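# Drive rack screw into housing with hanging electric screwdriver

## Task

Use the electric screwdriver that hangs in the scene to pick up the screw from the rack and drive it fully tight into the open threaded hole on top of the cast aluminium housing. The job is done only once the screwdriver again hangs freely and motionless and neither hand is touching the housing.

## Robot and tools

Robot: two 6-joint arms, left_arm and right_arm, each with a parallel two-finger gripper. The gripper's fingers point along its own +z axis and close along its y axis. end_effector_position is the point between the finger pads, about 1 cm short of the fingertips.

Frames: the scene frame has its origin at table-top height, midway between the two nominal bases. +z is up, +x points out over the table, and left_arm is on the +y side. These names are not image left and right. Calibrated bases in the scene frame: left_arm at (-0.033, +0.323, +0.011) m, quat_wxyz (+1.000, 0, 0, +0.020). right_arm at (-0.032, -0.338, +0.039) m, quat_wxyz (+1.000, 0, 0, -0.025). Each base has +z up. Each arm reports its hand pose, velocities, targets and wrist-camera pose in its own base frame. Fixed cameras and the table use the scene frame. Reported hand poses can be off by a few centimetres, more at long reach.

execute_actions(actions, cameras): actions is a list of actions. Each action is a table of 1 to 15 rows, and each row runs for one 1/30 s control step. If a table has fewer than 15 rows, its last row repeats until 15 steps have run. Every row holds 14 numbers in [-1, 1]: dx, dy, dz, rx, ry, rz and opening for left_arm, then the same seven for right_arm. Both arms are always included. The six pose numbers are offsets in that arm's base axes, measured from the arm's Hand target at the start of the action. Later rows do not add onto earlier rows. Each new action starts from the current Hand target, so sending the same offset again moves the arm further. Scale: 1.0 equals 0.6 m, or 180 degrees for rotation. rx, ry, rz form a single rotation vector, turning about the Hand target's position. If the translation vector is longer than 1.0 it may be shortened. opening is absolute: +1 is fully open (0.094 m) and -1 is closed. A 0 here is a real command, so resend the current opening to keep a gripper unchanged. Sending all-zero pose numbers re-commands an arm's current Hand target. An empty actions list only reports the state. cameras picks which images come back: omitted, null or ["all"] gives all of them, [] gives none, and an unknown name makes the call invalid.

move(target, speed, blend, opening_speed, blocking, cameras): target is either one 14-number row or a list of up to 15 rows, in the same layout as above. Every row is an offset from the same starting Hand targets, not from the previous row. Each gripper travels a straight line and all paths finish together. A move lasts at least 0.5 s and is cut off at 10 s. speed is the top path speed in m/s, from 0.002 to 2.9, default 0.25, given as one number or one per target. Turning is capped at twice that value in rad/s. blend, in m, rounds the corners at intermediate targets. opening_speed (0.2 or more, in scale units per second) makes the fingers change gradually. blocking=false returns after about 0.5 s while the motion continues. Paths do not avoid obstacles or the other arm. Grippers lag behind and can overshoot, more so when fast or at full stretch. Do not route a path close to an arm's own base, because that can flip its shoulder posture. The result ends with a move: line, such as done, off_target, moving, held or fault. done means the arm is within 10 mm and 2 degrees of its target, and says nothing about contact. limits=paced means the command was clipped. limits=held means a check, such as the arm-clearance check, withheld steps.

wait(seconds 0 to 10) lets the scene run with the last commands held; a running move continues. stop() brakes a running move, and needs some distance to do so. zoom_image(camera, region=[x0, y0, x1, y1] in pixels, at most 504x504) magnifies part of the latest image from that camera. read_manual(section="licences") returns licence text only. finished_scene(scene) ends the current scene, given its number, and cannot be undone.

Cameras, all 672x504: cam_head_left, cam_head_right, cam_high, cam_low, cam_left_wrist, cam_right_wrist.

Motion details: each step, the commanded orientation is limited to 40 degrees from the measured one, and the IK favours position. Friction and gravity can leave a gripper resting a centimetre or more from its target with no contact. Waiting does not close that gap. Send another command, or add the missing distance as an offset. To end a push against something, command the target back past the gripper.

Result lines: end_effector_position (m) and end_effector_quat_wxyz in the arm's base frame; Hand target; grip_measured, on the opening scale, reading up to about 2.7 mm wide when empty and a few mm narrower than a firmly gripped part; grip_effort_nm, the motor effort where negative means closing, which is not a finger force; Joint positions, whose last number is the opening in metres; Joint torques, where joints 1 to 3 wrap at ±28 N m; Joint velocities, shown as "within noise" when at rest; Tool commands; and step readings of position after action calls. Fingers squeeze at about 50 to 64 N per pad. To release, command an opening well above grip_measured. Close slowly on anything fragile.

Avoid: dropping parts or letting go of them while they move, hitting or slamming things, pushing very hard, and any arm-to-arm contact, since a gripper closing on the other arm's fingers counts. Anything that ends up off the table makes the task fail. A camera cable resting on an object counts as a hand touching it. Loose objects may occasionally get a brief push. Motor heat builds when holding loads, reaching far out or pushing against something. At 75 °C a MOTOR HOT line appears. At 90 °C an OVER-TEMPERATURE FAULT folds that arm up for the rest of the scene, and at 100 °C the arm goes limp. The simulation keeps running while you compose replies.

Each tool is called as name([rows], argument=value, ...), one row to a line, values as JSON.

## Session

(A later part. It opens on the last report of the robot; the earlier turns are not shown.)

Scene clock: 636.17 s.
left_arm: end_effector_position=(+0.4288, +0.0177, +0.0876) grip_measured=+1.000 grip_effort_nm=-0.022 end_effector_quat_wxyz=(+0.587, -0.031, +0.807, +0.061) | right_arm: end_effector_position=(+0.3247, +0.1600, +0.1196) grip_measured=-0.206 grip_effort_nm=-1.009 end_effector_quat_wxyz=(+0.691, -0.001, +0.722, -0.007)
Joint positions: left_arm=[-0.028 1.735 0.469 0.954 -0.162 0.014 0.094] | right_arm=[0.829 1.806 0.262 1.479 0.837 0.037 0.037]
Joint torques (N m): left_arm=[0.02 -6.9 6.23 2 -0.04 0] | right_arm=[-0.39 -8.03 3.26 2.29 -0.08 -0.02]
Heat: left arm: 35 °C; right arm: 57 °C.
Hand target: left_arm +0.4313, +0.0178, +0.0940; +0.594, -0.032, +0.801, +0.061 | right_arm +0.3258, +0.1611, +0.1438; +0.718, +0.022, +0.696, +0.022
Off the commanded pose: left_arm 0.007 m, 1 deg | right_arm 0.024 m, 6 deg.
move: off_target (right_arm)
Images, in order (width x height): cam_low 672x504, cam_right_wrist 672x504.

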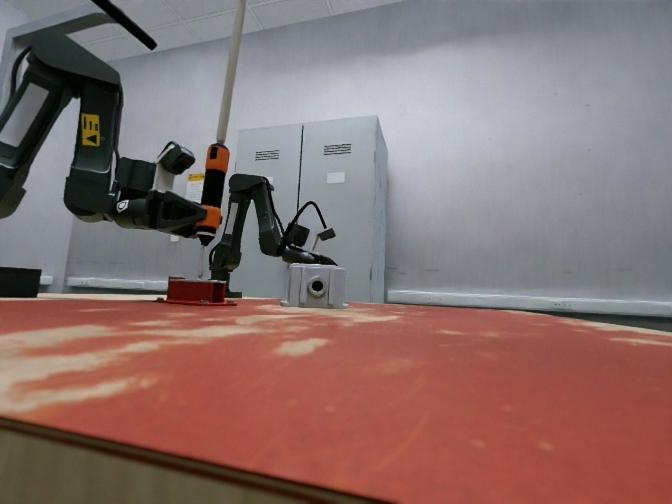

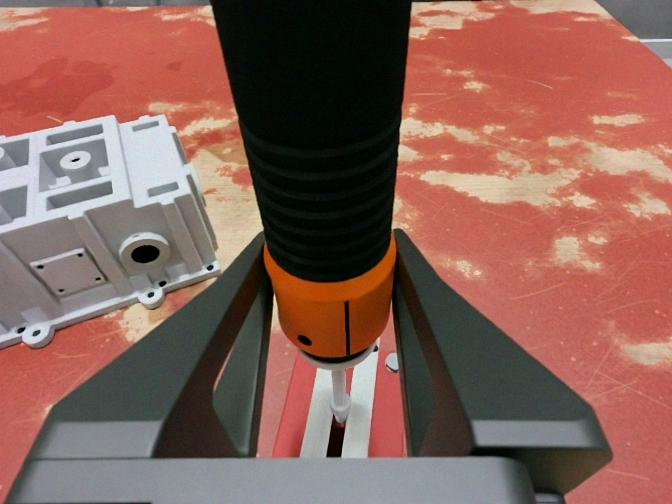

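move([
  [0,0,0,0,0,0,1,0.0,0.0,0.15,0,0,0,-0.42],
  [0,0,0,0,0,0,1,0.13,0.12,0.2,0,0,0,-0.42],
], blend=0.02, speed=0.1)

zoom_image(camera="cam_right_wrist", region=[270, 350, 410, 470])

zoom_image(camera="cam_right_wrist", region=[60, 150, 260, 350])

Scene clock: 649.77 s.
left_arm: end_effector_position=(+0.4288, +0.0177, +0.0876) grip_measured=+1.000 grip_effort_nm=-0.022 end_effector_quat_wxyz=(+0.587, -0.031, +0.807, +0.061) | right_arm: end_effector_position=(+0.3984, +0.2268, +0.2531) grip_measured=-0.206 grip_effort_nm=-1.013 end_effector_quat_wxyz=(+0.712, +0.018, +0.702, +0.008)
Joint positions: left_arm=[-0.028 1.735 0.469 0.954 -0.162 0.014 0.094] | right_arm=[0.803 1.621 0.825 0.817 0.817 0.023 0.037]
Joint torques (N m): left_arm=[0.03 -6.95 6.2 1.99 -0.05 0.01] | right_arm=[-0.54 -6.74 9.26 1.45 -0.18 0.08]
Heat: left arm: 35 °C; right arm: 55 °C.
Hand target: left_arm +0.4313, +0.0178, +0.0940; +0.594, -0.032, +0.801, +0.061 | right_arm +0.4038, +0.2330, +0.2638; +0.718, +0.022, +0.696, +0.022
Off the commanded pose: left_arm 0.007 m, 1 deg | right_arm 0.014 m, 2 deg.
move: off_target (right_arm)

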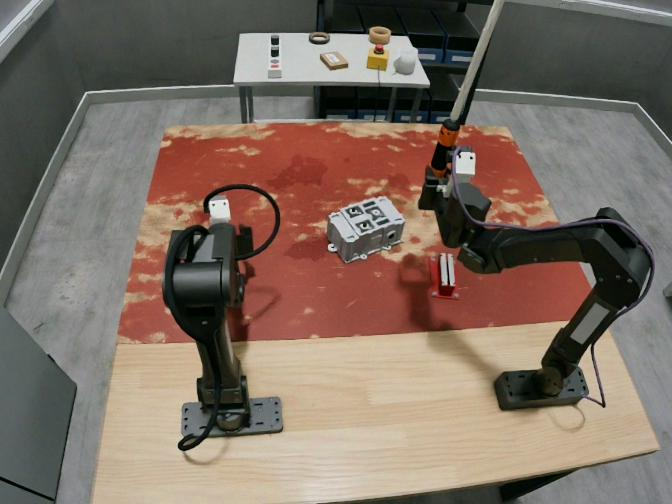

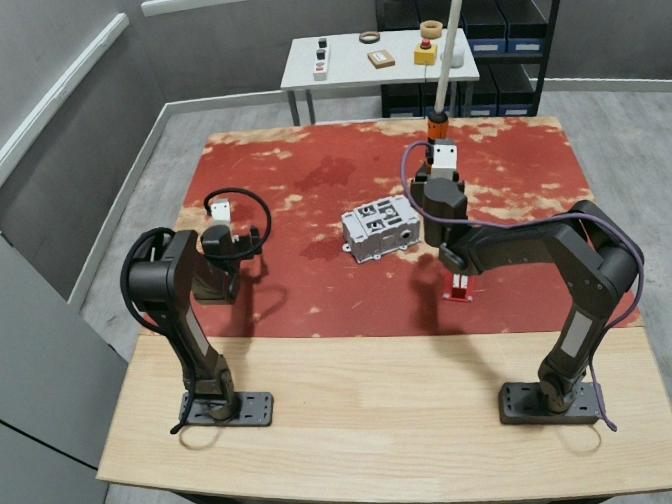

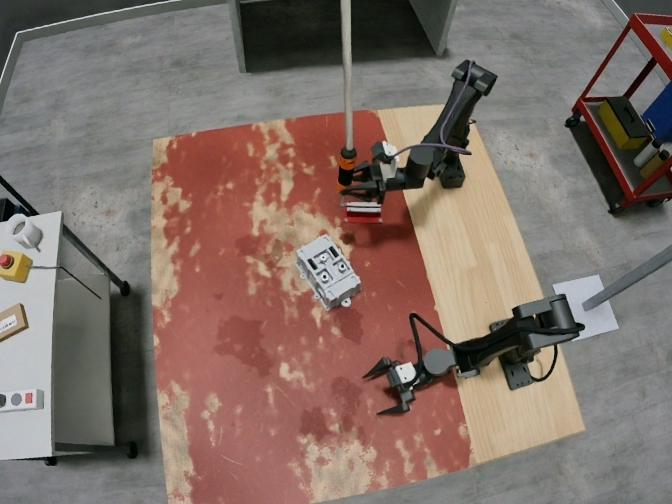

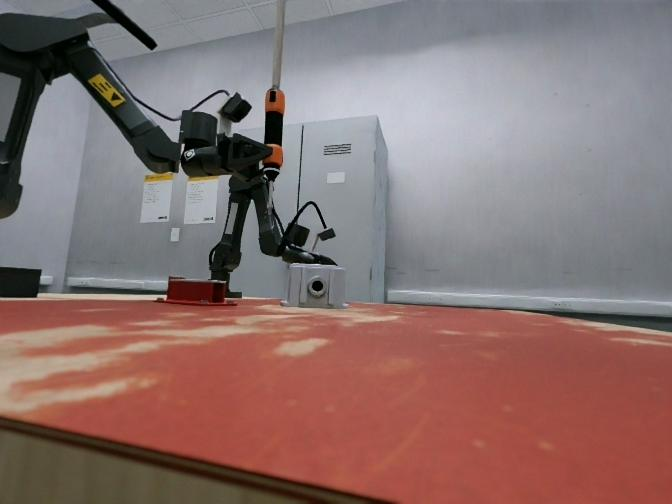

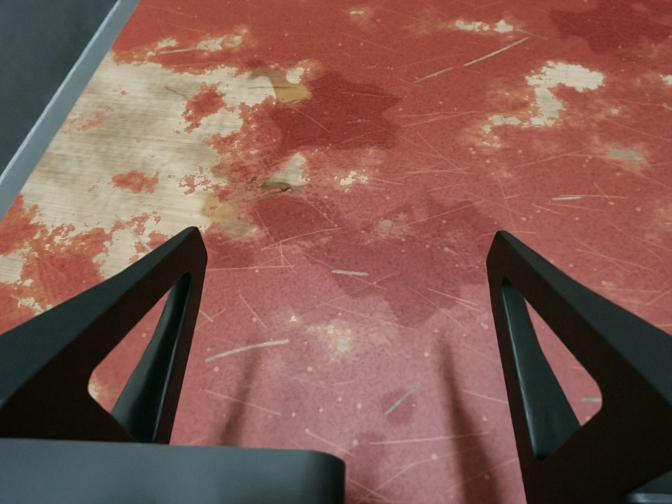

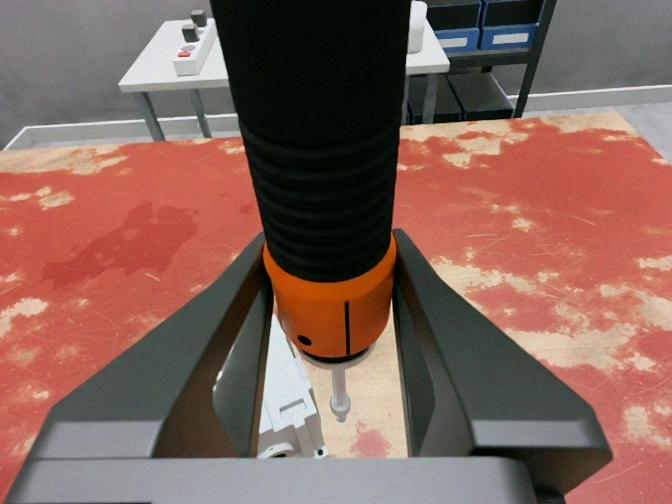

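Scaled by 3.600 from the camera's 672x504 image, which has a finer 960x720 frame.

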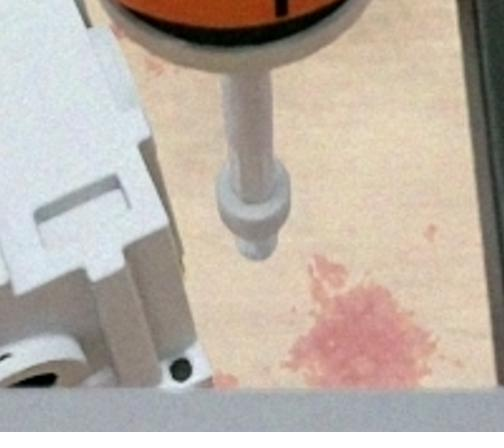

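Scaled by 2.520 from the camera's 672x504 image, which has a finer 960x720 frame.

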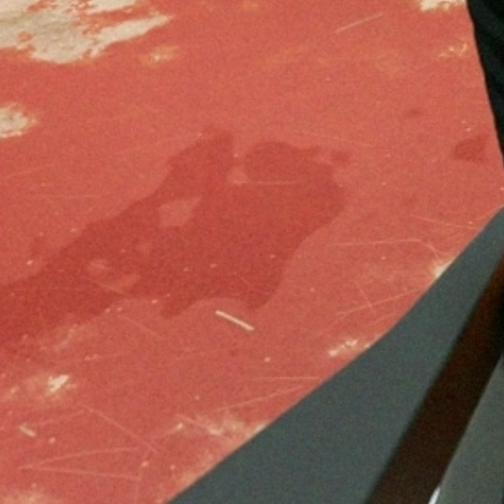

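move(target=[0,0,0,0,0,0,1,0.117,0.1717,-0.0447,-0.0117,0,0,-0.42], speed=0.1)

zoom_image(camera="cam_right_wrist", region=[240, 340, 420, 470])

Scene clock: 692.20 s.
left_arm: end_effector_position=(+0.4288, +0.0177, +0.0876) grip_measured=+1.000 grip_effort_nm=-0.022 end_effector_quat_wxyz=(+0.587, -0.031, +0.807, +0.061) | right_arm: end_effector_position=(+0.4722, +0.3277, +0.2310) grip_measured=-0.206 grip_effort_nm=-1.009 end_effector_quat_wxyz=(+0.715, +0.012, +0.699, +0.006)
Joint positions: left_arm=[-0.028 1.735 0.469 0.954 -0.162 0.014 0.094] | right_arm=[0.839 2.09 1.338 0.786 0.847 -0.001 0.037]
Joint torques (N m): left_arm=[0.01 -6.95 6.23 1.99 -0.05 0] | right_arm=[0.69 -10.78 9.44 1.36 -0.02 -0.11]
Heat: left arm: 35 °C; right arm: 49 °C.
Hand target: left_arm +0.4313, +0.0178, +0.0940; +0.594, -0.032, +0.801, +0.061 | right_arm +0.4740, +0.3360, +0.2372; +0.718, +0.009, +0.696, +0.009
Off the commanded pose: left_arm 0.007 m, 1 deg | right_arm 0.010 m, 1 deg.
move: done

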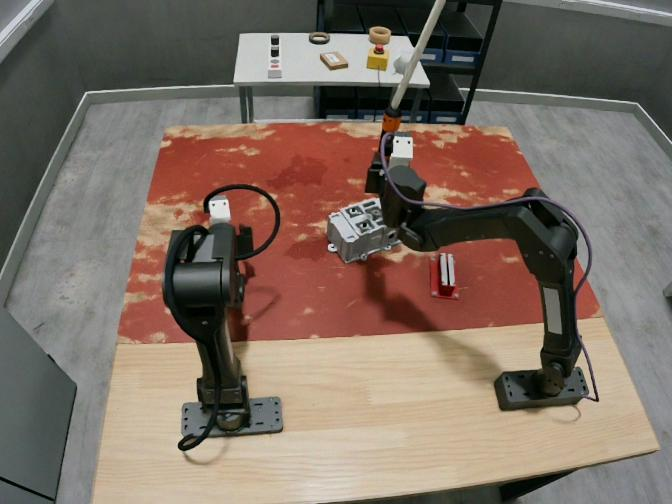

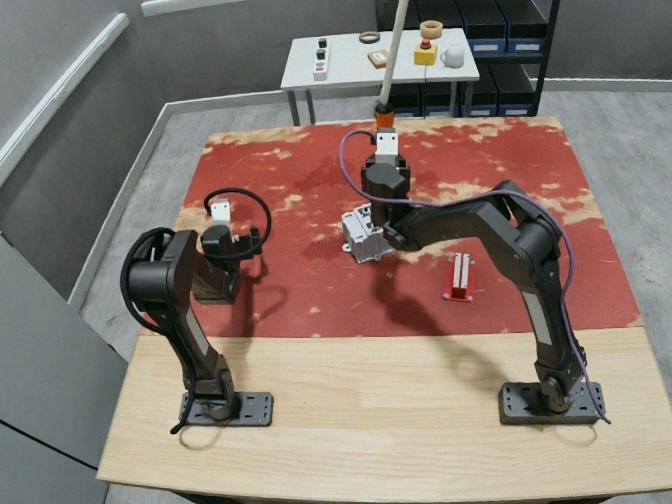

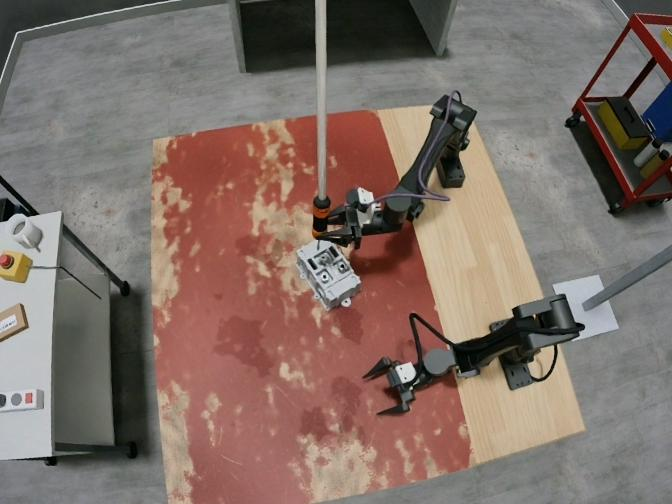

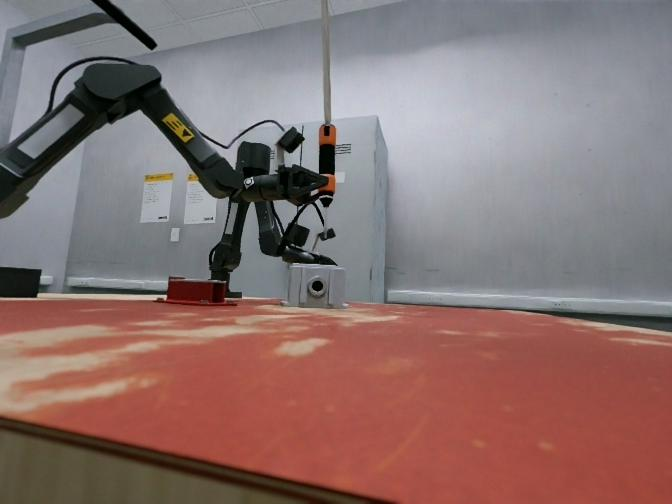

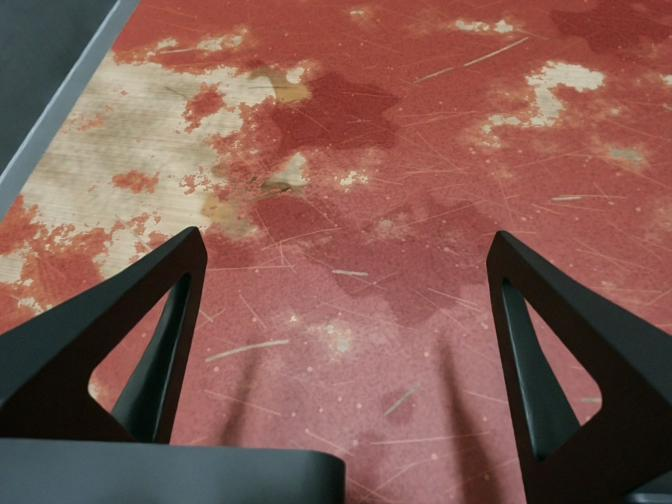

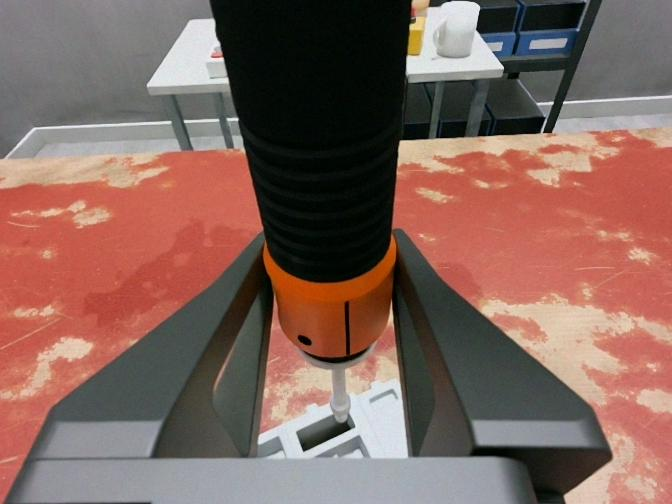

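Scaled by 2.800 from the camera's 672x504 image, which has a finer 960x720 frame.

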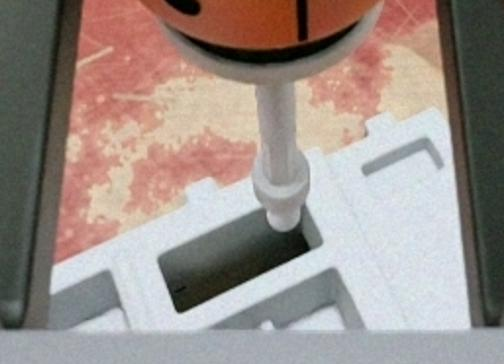

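move(target=[0,0,0,0,0,0,1,-0.0072,0.0072,-0.0667,-0.008,0,0,-0.42], speed=0.08)

zoom_image(camera="cam_right_wrist", region=[240, 340, 420, 470])

Scene clock: 716.97 s.
left_arm: end_effector_position=(+0.4288, +0.0177, +0.0876) grip_measured=+1.000 grip_effort_nm=-0.017 end_effector_quat_wxyz=(+0.587, -0.031, +0.807, +0.061) | right_arm: end_effector_position=(+0.4728, +0.3365, +0.2057) grip_measured=-0.206 grip_effort_nm=-1.013 end_effector_quat_wxyz=(+0.720, +0.009, +0.694, +0.002)
Joint positions: left_arm=[-0.028 1.735 0.469 0.954 -0.162 0.014 0.094] | right_arm=[0.852 2.171 1.338 0.888 0.861 -0.025 0.037]
Joint torques (N m): left_arm=[0.03 -6.95 6.23 2 -0.05 -0.01] | right_arm=[0.84 -11.45 4.96 1.62 -0.02 -0.11]
Heat: left arm: 35 °C; right arm: 48 °C.
Hand target: left_arm +0.4313, +0.0178, +0.0940; +0.594, -0.032, +0.801, +0.061 | right_arm +0.4696, +0.3405, +0.1971; +0.718, +0.000, +0.696, +0.000
Off the commanded pose: left_arm 0.007 m, 1 deg | right_arm 0.010 m, 1 deg.
move: done

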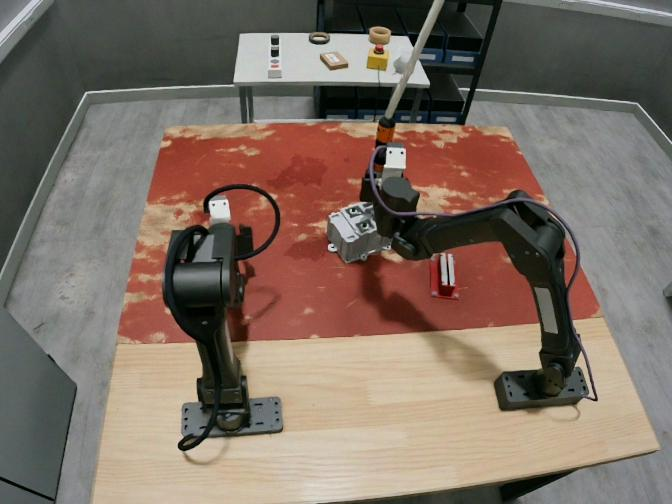

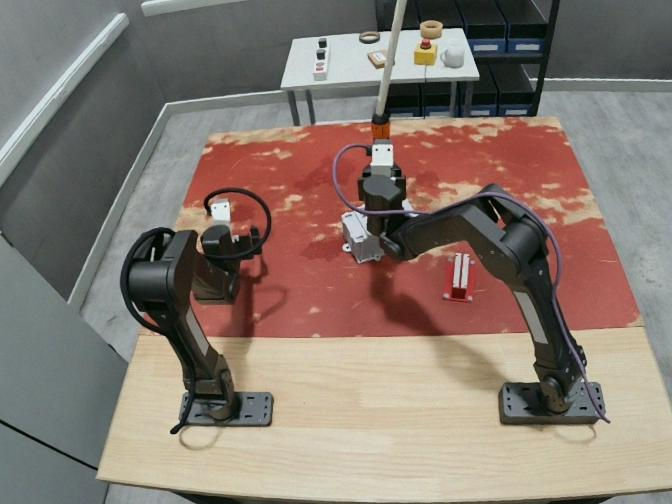

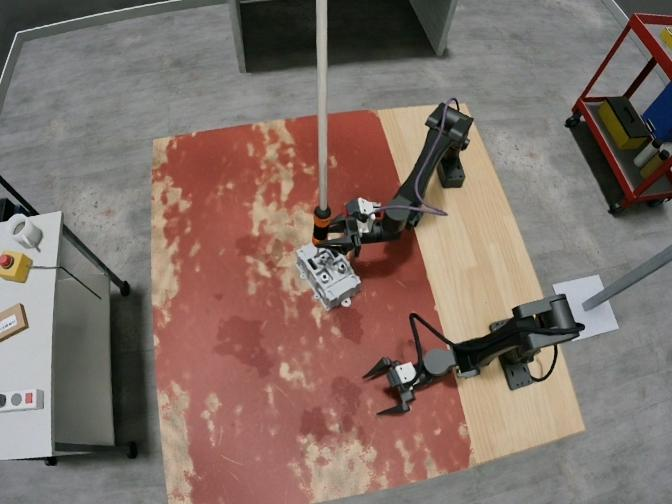

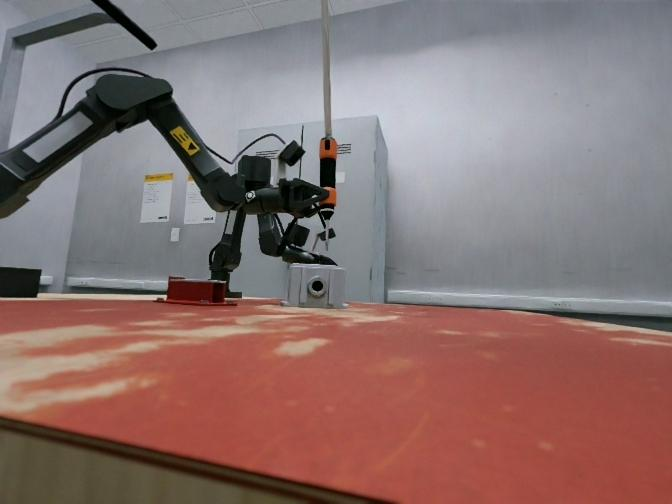

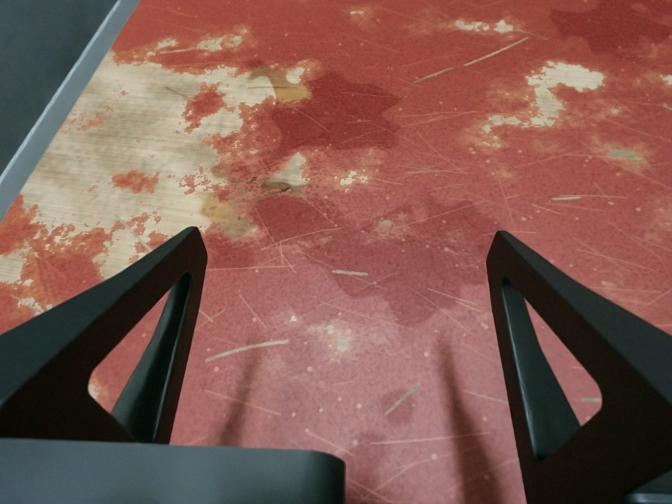

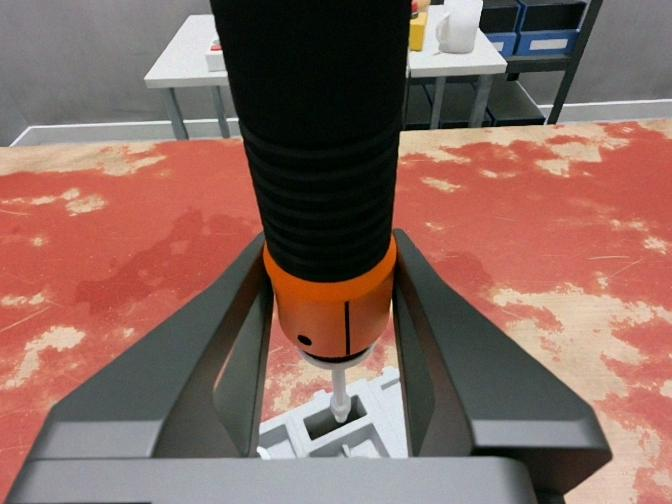

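Scaled by 2.800 from the camera's 672x504 image, which has a finer 960x720 frame.

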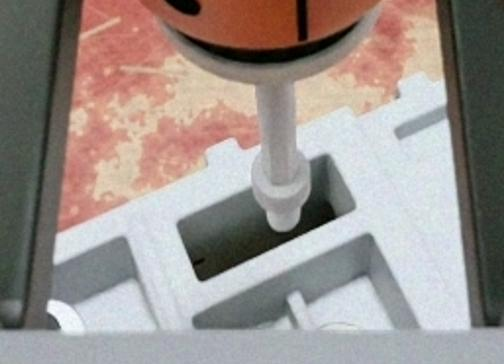

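move(target=[0,0,0,0,0,0,1,-0.010,-0.0308,-0.041,-0.005,0.004,0,-0.42], speed=0.08, cameras=["cam_right_wrist","cam_low","cam_high","cam_head_right"])

zoom_image(camera="cam_right_wrist", region=[240, 340, 420, 470])

Scene clock: 738.80 s.
left_arm: end_effector_position=(+0.4288, +0.0177, +0.0876) grip_measured=+1.000 grip_effort_nm=-0.022 end_effector_quat_wxyz=(+0.587, -0.031, +0.807, +0.061) | right_arm: end_effector_position=(+0.4645, +0.3196, +0.1794) grip_measured=-0.206 grip_effort_nm=-1.013 end_effector_quat_wxyz=(+0.715, +0.007, +0.699, -0.007)
Joint positions: left_arm=[-0.028 1.735 0.469 0.954 -0.162 0.014 0.094] | right_arm=[0.843 2.171 1.226 0.98 0.862 -0.026 0.037]
Joint torques (N m): left_arm=[0.03 -6.99 6.24 1.99 -0.04 0.01] | right_arm=[-0.02 -11.1 4.78 1.61 -0.2 -0.14]
Heat: left arm: 35 °C; right arm: 47 °C.
Hand target: left_arm +0.4313, +0.0178, +0.0940; +0.594, -0.032, +0.801, +0.061 | right_arm +0.4637, +0.3220, +0.1726; +0.714, -0.006, +0.700, -0.005
Off the commanded pose: left_arm 0.007 m, 1 deg | right_arm 0.007 m, 1 deg.
move: done
Images, in order (width x height): cam_head_right 672x504, cam_high 672x504, cam_low 672x504, cam_right_wrist 672x504.

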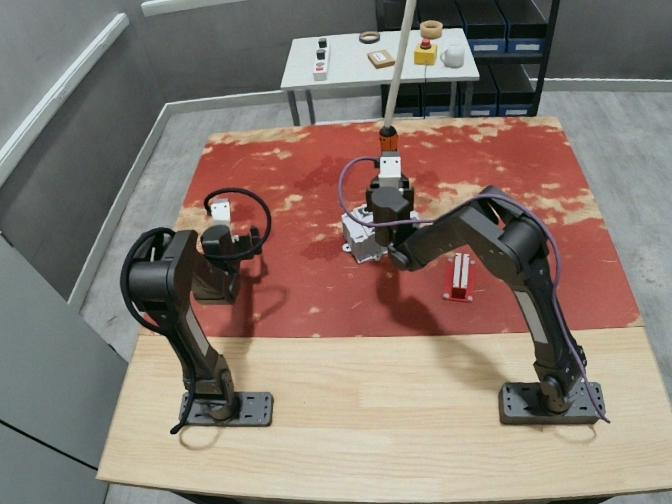

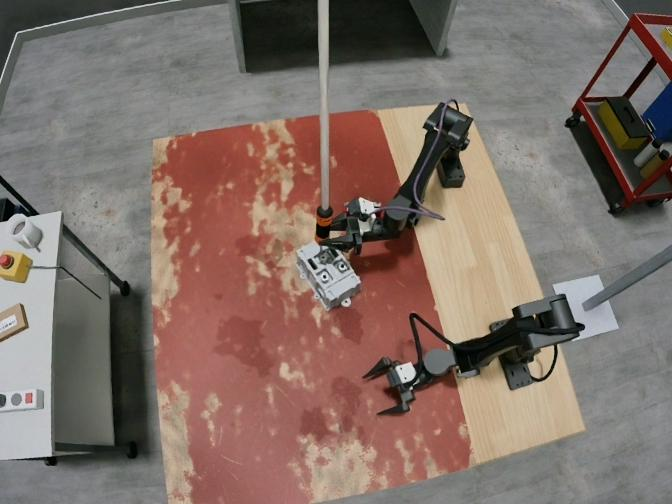

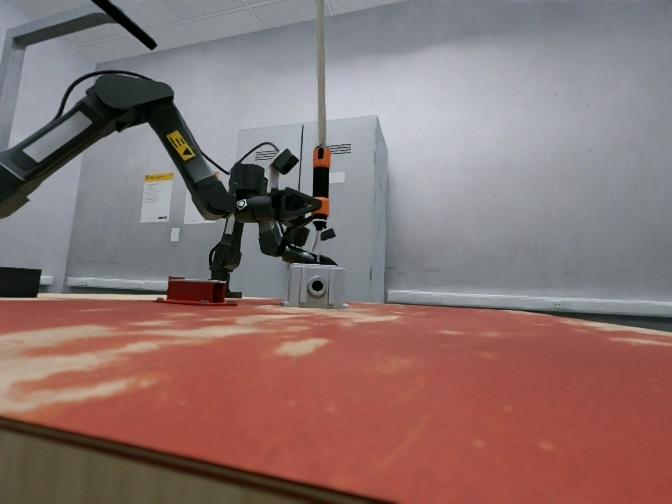

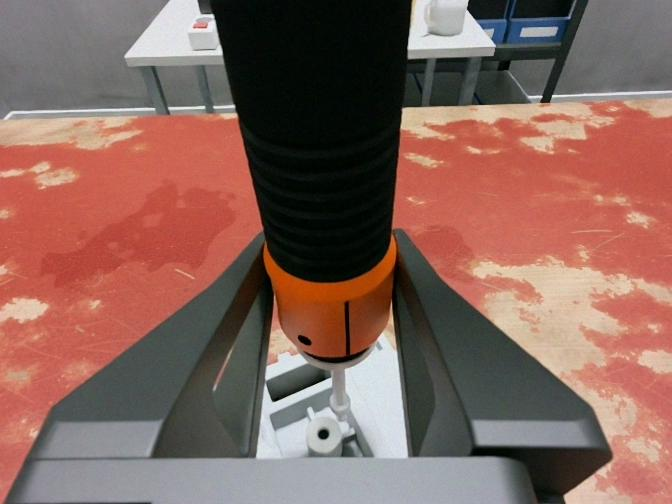

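Scaled by 2.800 from the camera's 672x504 image, which has a finer 960x720 frame.

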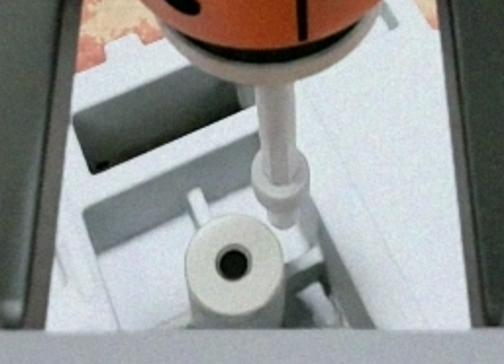

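move(target=[0,0,0,0,0,0,1,-0.0087,0.0185,0.006,0,0,0.004,-0.42], speed=0.05, cameras=["cam_right_wrist","cam_low","cam_high"])

zoom_image(camera="cam_right_wrist", region=[240, 340, 420, 470])

Scene clock: 767.00 s.
left_arm: end_effector_position=(+0.4288, +0.0177, +0.0876) grip_measured=+1.000 grip_effort_nm=-0.022 end_effector_quat_wxyz=(+0.587, -0.031, +0.807, +0.061) | right_arm: end_effector_position=(+0.4594, +0.3269, +0.1796) grip_measured=-0.206 grip_effort_nm=-1.009 end_effector_quat_wxyz=(+0.715, +0.001, +0.699, -0.001)
Joint positions: left_arm=[-0.028 1.735 0.469 0.954 -0.162 0.014 0.094] | right_arm=[0.859 2.171 1.226 0.981 0.862 -0.027 0.037]
Joint torques (N m): left_arm=[0.02 -6.95 6.26 2 -0.05 0] | right_arm=[0.7 -11.21 6.08 1.46 -0.12 -0.11]
Heat: left arm: 35 °C; right arm: 46 °C.
Hand target: left_arm +0.4313, +0.0178, +0.0940; +0.594, -0.032, +0.801, +0.061 | right_arm +0.4584, +0.3331, +0.1761; +0.714, -0.010, +0.700, -0.001
Off the commanded pose: left_arm 0.007 m, 1 deg | right_arm 0.007 m, 1 deg.
move: done
Images, in order (width x height): cam_high 672x504, cam_low 672x504, cam_right_wrist 672x504.

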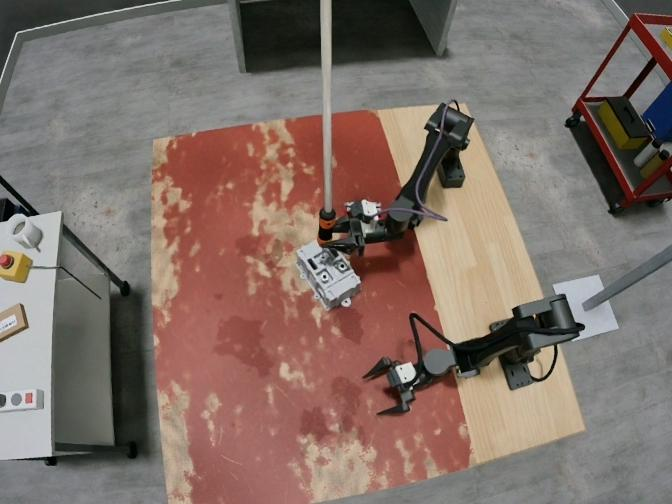

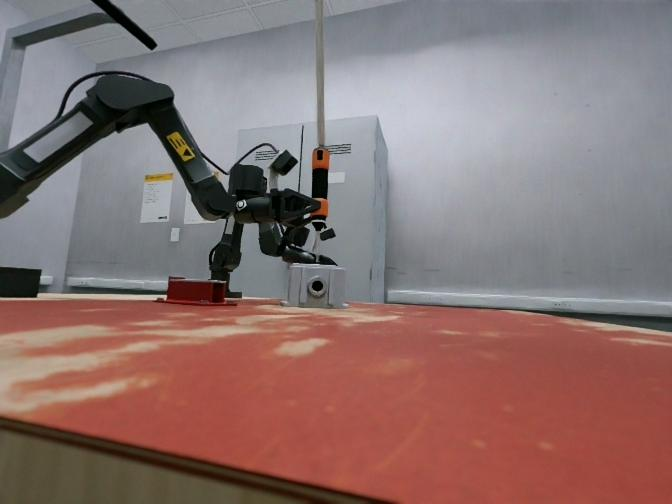

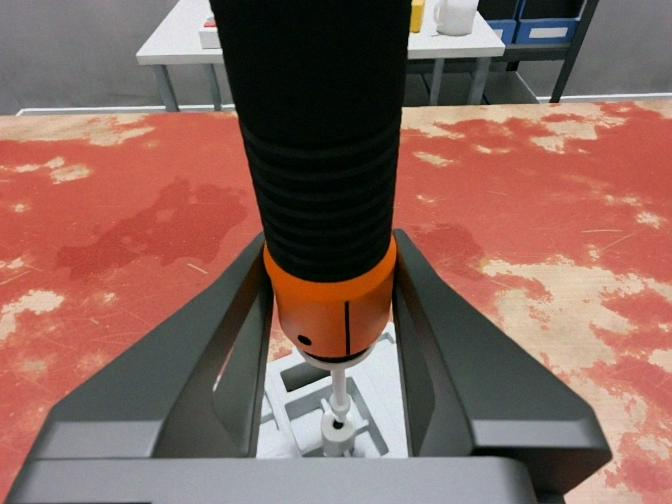

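Scaled by 2.800 from the camera's 672x504 image, which has a finer 960x720 frame.

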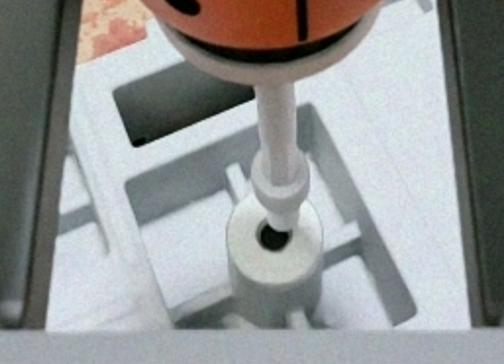

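move(target=[0,0,0,0,0,0,1,0.0,0.0045,-0.0125,0,0,0.0,-0.42], speed=0.04, cameras=["cam_right_wrist","cam_low"])

zoom_image(camera="cam_right_wrist", region=[240, 340, 420, 470])

zoom_image(camera="cam_low", region=[270, 190, 370, 310])

Scene clock: 779.80 s.
left_arm: end_effector_position=(+0.4288, +0.0177, +0.0876) grip_measured=+1.000 grip_effort_nm=-0.022 end_effector_quat_wxyz=(+0.587, -0.031, +0.807, +0.061) | right_arm: end_effector_position=(+0.4599, +0.3274, +0.1746) grip_measured=-0.206 grip_effort_nm=-1.009 end_effector_quat_wxyz=(+0.715, +0.000, +0.700, -0.002)
Joint positions: left_arm=[-0.028 1.735 0.469 0.954 -0.162 0.014 0.094] | right_arm=[0.859 2.184 1.226 0.991 0.862 -0.028 0.037]
Joint torques (N m): left_arm=[0.02 -6.94 6.23 1.99 -0.04 -0.02] | right_arm=[1.07 -10.29 6.43 1.54 -0.03 -0.1]
Heat: left arm: 35 °C; right arm: 46 °C.
Hand target: left_arm +0.4313, +0.0178, +0.0940; +0.594, -0.032, +0.801, +0.061 | right_arm +0.4584, +0.3358, +0.1687; +0.714, -0.010, +0.700, -0.001
Off the commanded pose: left_arm 0.007 m, 1 deg | right_arm 0.010 m, 1 deg.
move: done
Images, in order (width x height): cam_low 672x504, cam_right_wrist 672x504.

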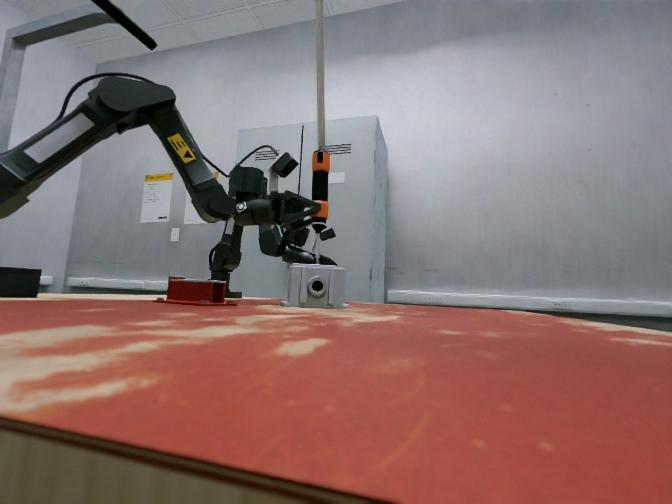

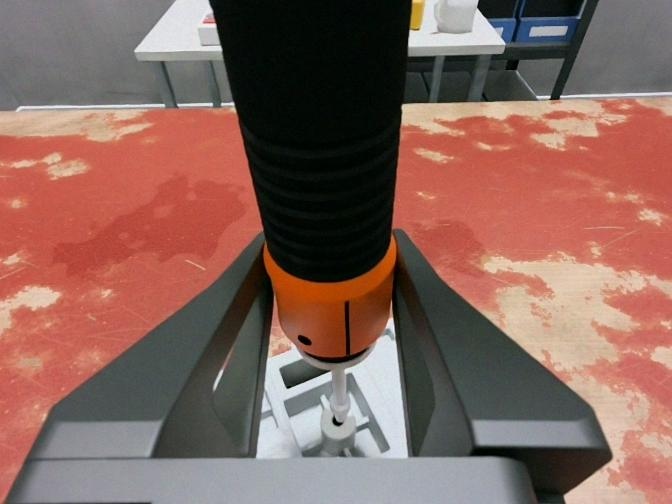

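Scaled by 2.800 from the camera's 672x504 image, which has a finer 960x720 frame.

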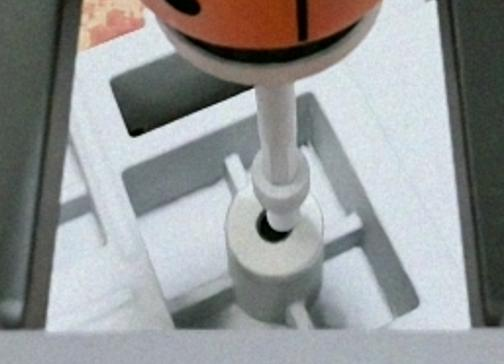

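Scaled by 4.200 from the camera's 672x504 image, which has a finer 960x720 frame.

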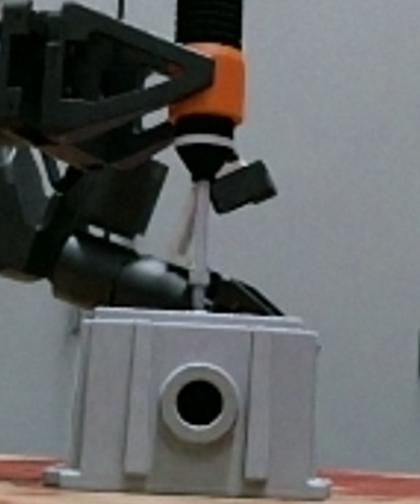

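move(target=[0,0,0,0,0,0,1,0.0,0.009,0.0,0,0,0.0,-0.42], speed=0.04, cameras=["cam_right_wrist"])

zoom_image(camera="cam_right_wrist", region=[240, 340, 420, 470])

Scene clock: 786.27 s.
left_arm: end_effector_position=(+0.4288, +0.0177, +0.0876) grip_measured=+1.000 grip_effort_nm=-0.022 end_effector_quat_wxyz=(+0.587, -0.031, +0.807, +0.061) | right_arm: end_effector_position=(+0.4580, +0.3291, +0.1733) grip_measured=-0.206 grip_effort_nm=-1.009 end_effector_quat_wxyz=(+0.715, +0.001, +0.699, -0.004)
Joint positions: left_arm=[-0.028 1.735 0.469 0.954 -0.162 0.014 0.094] | right_arm=[0.866 2.191 1.228 0.998 0.872 -0.032 0.037]
Joint torques (N m): left_arm=[0.03 -6.98 6.22 1.99 -0.04 0.01] | right_arm=[1.29 -9.83 8.12 1.37 -0.1 -0.06]
Heat: left arm: 35 °C; right arm: 46 °C.
Hand target: left_arm +0.4313, +0.0178, +0.0940; +0.594, -0.032, +0.801, +0.061 | right_arm +0.4584, +0.3412, +0.1685; +0.714, -0.010, +0.700, -0.001
Off the commanded pose: left_arm 0.007 m, 1 deg | right_arm 0.013 m, 1 deg.
move: off_target (right_arm)
Images, in order (width x height): cam_right_wrist 672x504.

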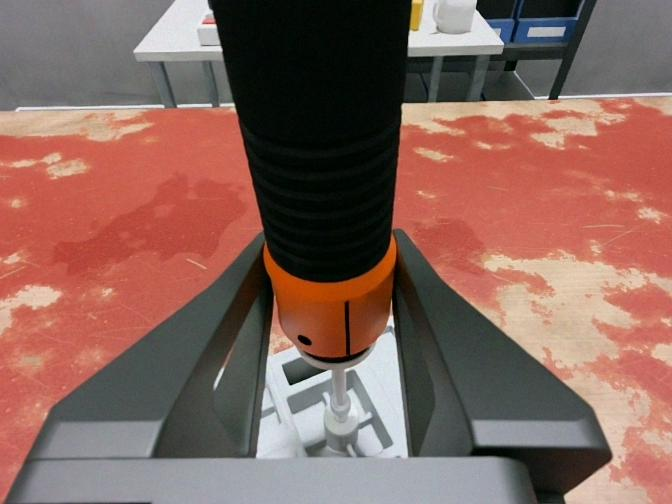

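Scaled by 2.800 from the camera's 672x504 image, which has a finer 960x720 frame.

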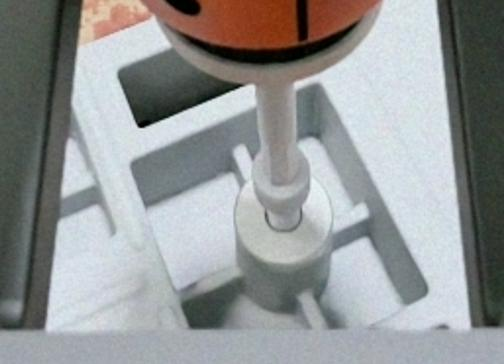

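move(target=[0,0,0,0,0,0,1,0.0,0.0,-0.0167,0,0,0.0,-0.42], speed=0.03, cameras=["cam_right_wrist","cam_low"])

zoom_image(camera="cam_right_wrist", region=[240, 340, 420, 470])

zoom_image(camera="cam_low", region=[270, 190, 370, 310])

Scene clock: 792.73 s.
left_arm: end_effector_position=(+0.4288, +0.0177, +0.0876) grip_measured=+1.000 grip_effort_nm=-0.022 end_effector_quat_wxyz=(+0.587, -0.031, +0.807, +0.061) | right_arm: end_effector_position=(+0.4579, +0.3286, +0.1718) grip_measured=-0.206 grip_effort_nm=-1.009 end_effector_quat_wxyz=(+0.721, +0.008, +0.693, -0.002)
Joint positions: left_arm=[-0.028 1.735 0.469 0.954 -0.162 0.014 0.094] | right_arm=[0.867 2.208 1.228 1.041 0.881 -0.038 0.037]
Joint torques (N m): left_arm=[0.01 -6.94 6.22 1.99 -0.05 0] | right_arm=[1.02 -9.17 7.31 1.25 -0.18 -0.01]
Heat: left arm: 35 °C; right arm: 46 °C.
Hand target: left_arm +0.4313, +0.0178, +0.0940; +0.594, -0.032, +0.801, +0.061 | right_arm +0.4584, +0.3411, +0.1586; +0.714, -0.010, +0.700, -0.001
Off the commanded pose: left_arm 0.007 m, 1 deg | right_arm 0.018 m, 2 deg.
move: off_target (right_arm)
Images, in order (width x height): cam_low 672x504, cam_right_wrist 672x504.

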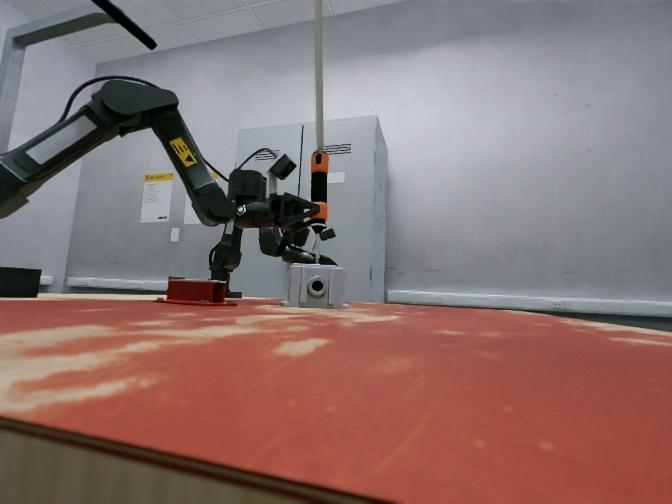

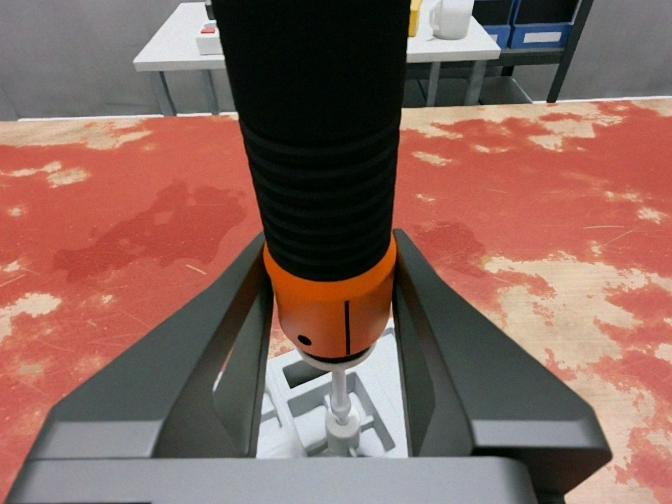

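Scaled by 2.800 from the camera's 672x504 image, which has a finer 960x720 frame.

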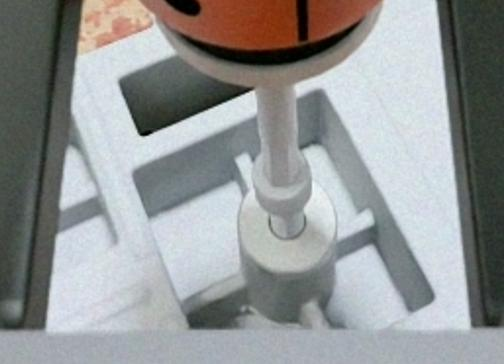

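Scaled by 4.200 from the camera's 672x504 image, which has a finer 960x720 frame.

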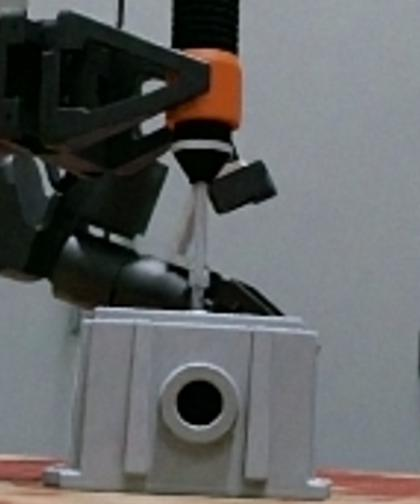

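wait(seconds=1.5, cameras=["cam_right_wrist"])

zoom_image(camera="cam_right_wrist", region=[240, 340, 420, 470])

Scene clock: 798.57 s.
left_arm: end_effector_position=(+0.4288, +0.0177, +0.0876) grip_measured=+1.000 grip_effort_nm=-0.022 end_effector_quat_wxyz=(+0.587, -0.031, +0.807, +0.061) | right_arm: end_effector_position=(+0.4577, +0.3287, +0.1717) grip_measured=-0.206 grip_effort_nm=-1.004 end_effector_quat_wxyz=(+0.721, +0.008, +0.693, -0.002)
Joint positions: left_arm=[-0.028 1.735 0.469 0.954 -0.162 0.014 0.094] | right_arm=[0.868 2.209 1.228 1.042 0.882 -0.039 0.037]
Joint torques (N m): left_arm=[0.02 -6.97 6.24 1.99 -0.06 0] | right_arm=[0.98 -9.33 7.28 1.23 -0.19 0.01]
Heat: left arm: 35 °C; right arm: 45 °C.
Hand target: left_arm +0.4313, +0.0178, +0.0940; +0.594, -0.032, +0.801, +0.061 | right_arm +0.4584, +0.3413, +0.1585; +0.714, -0.010, +0.700, -0.001
Tool commands: left_gripper/opening=+1.0 right_gripper/opening=-0.42
Off the commanded pose: left_arm 0.007 m, 1 deg | right_arm 0.018 m, 2 deg.
wait: 1.50 s; at rest from the start
Images, in order (width x height): cam_right_wrist 672x504.

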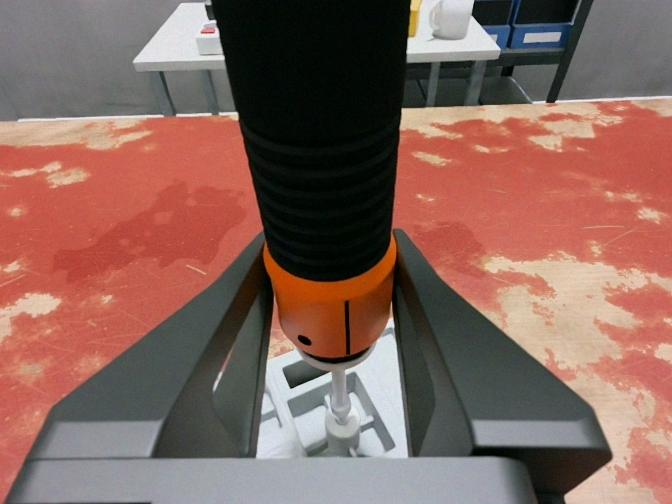

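Scaled by 2.800 from the camera's 672x504 image, which has a finer 960x720 frame.

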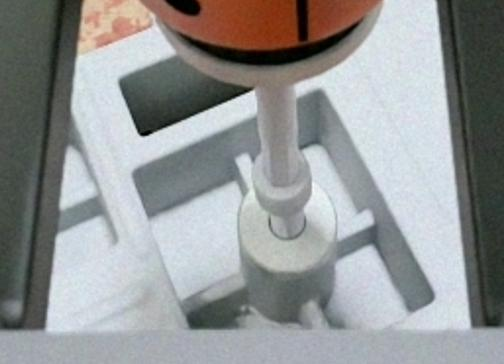

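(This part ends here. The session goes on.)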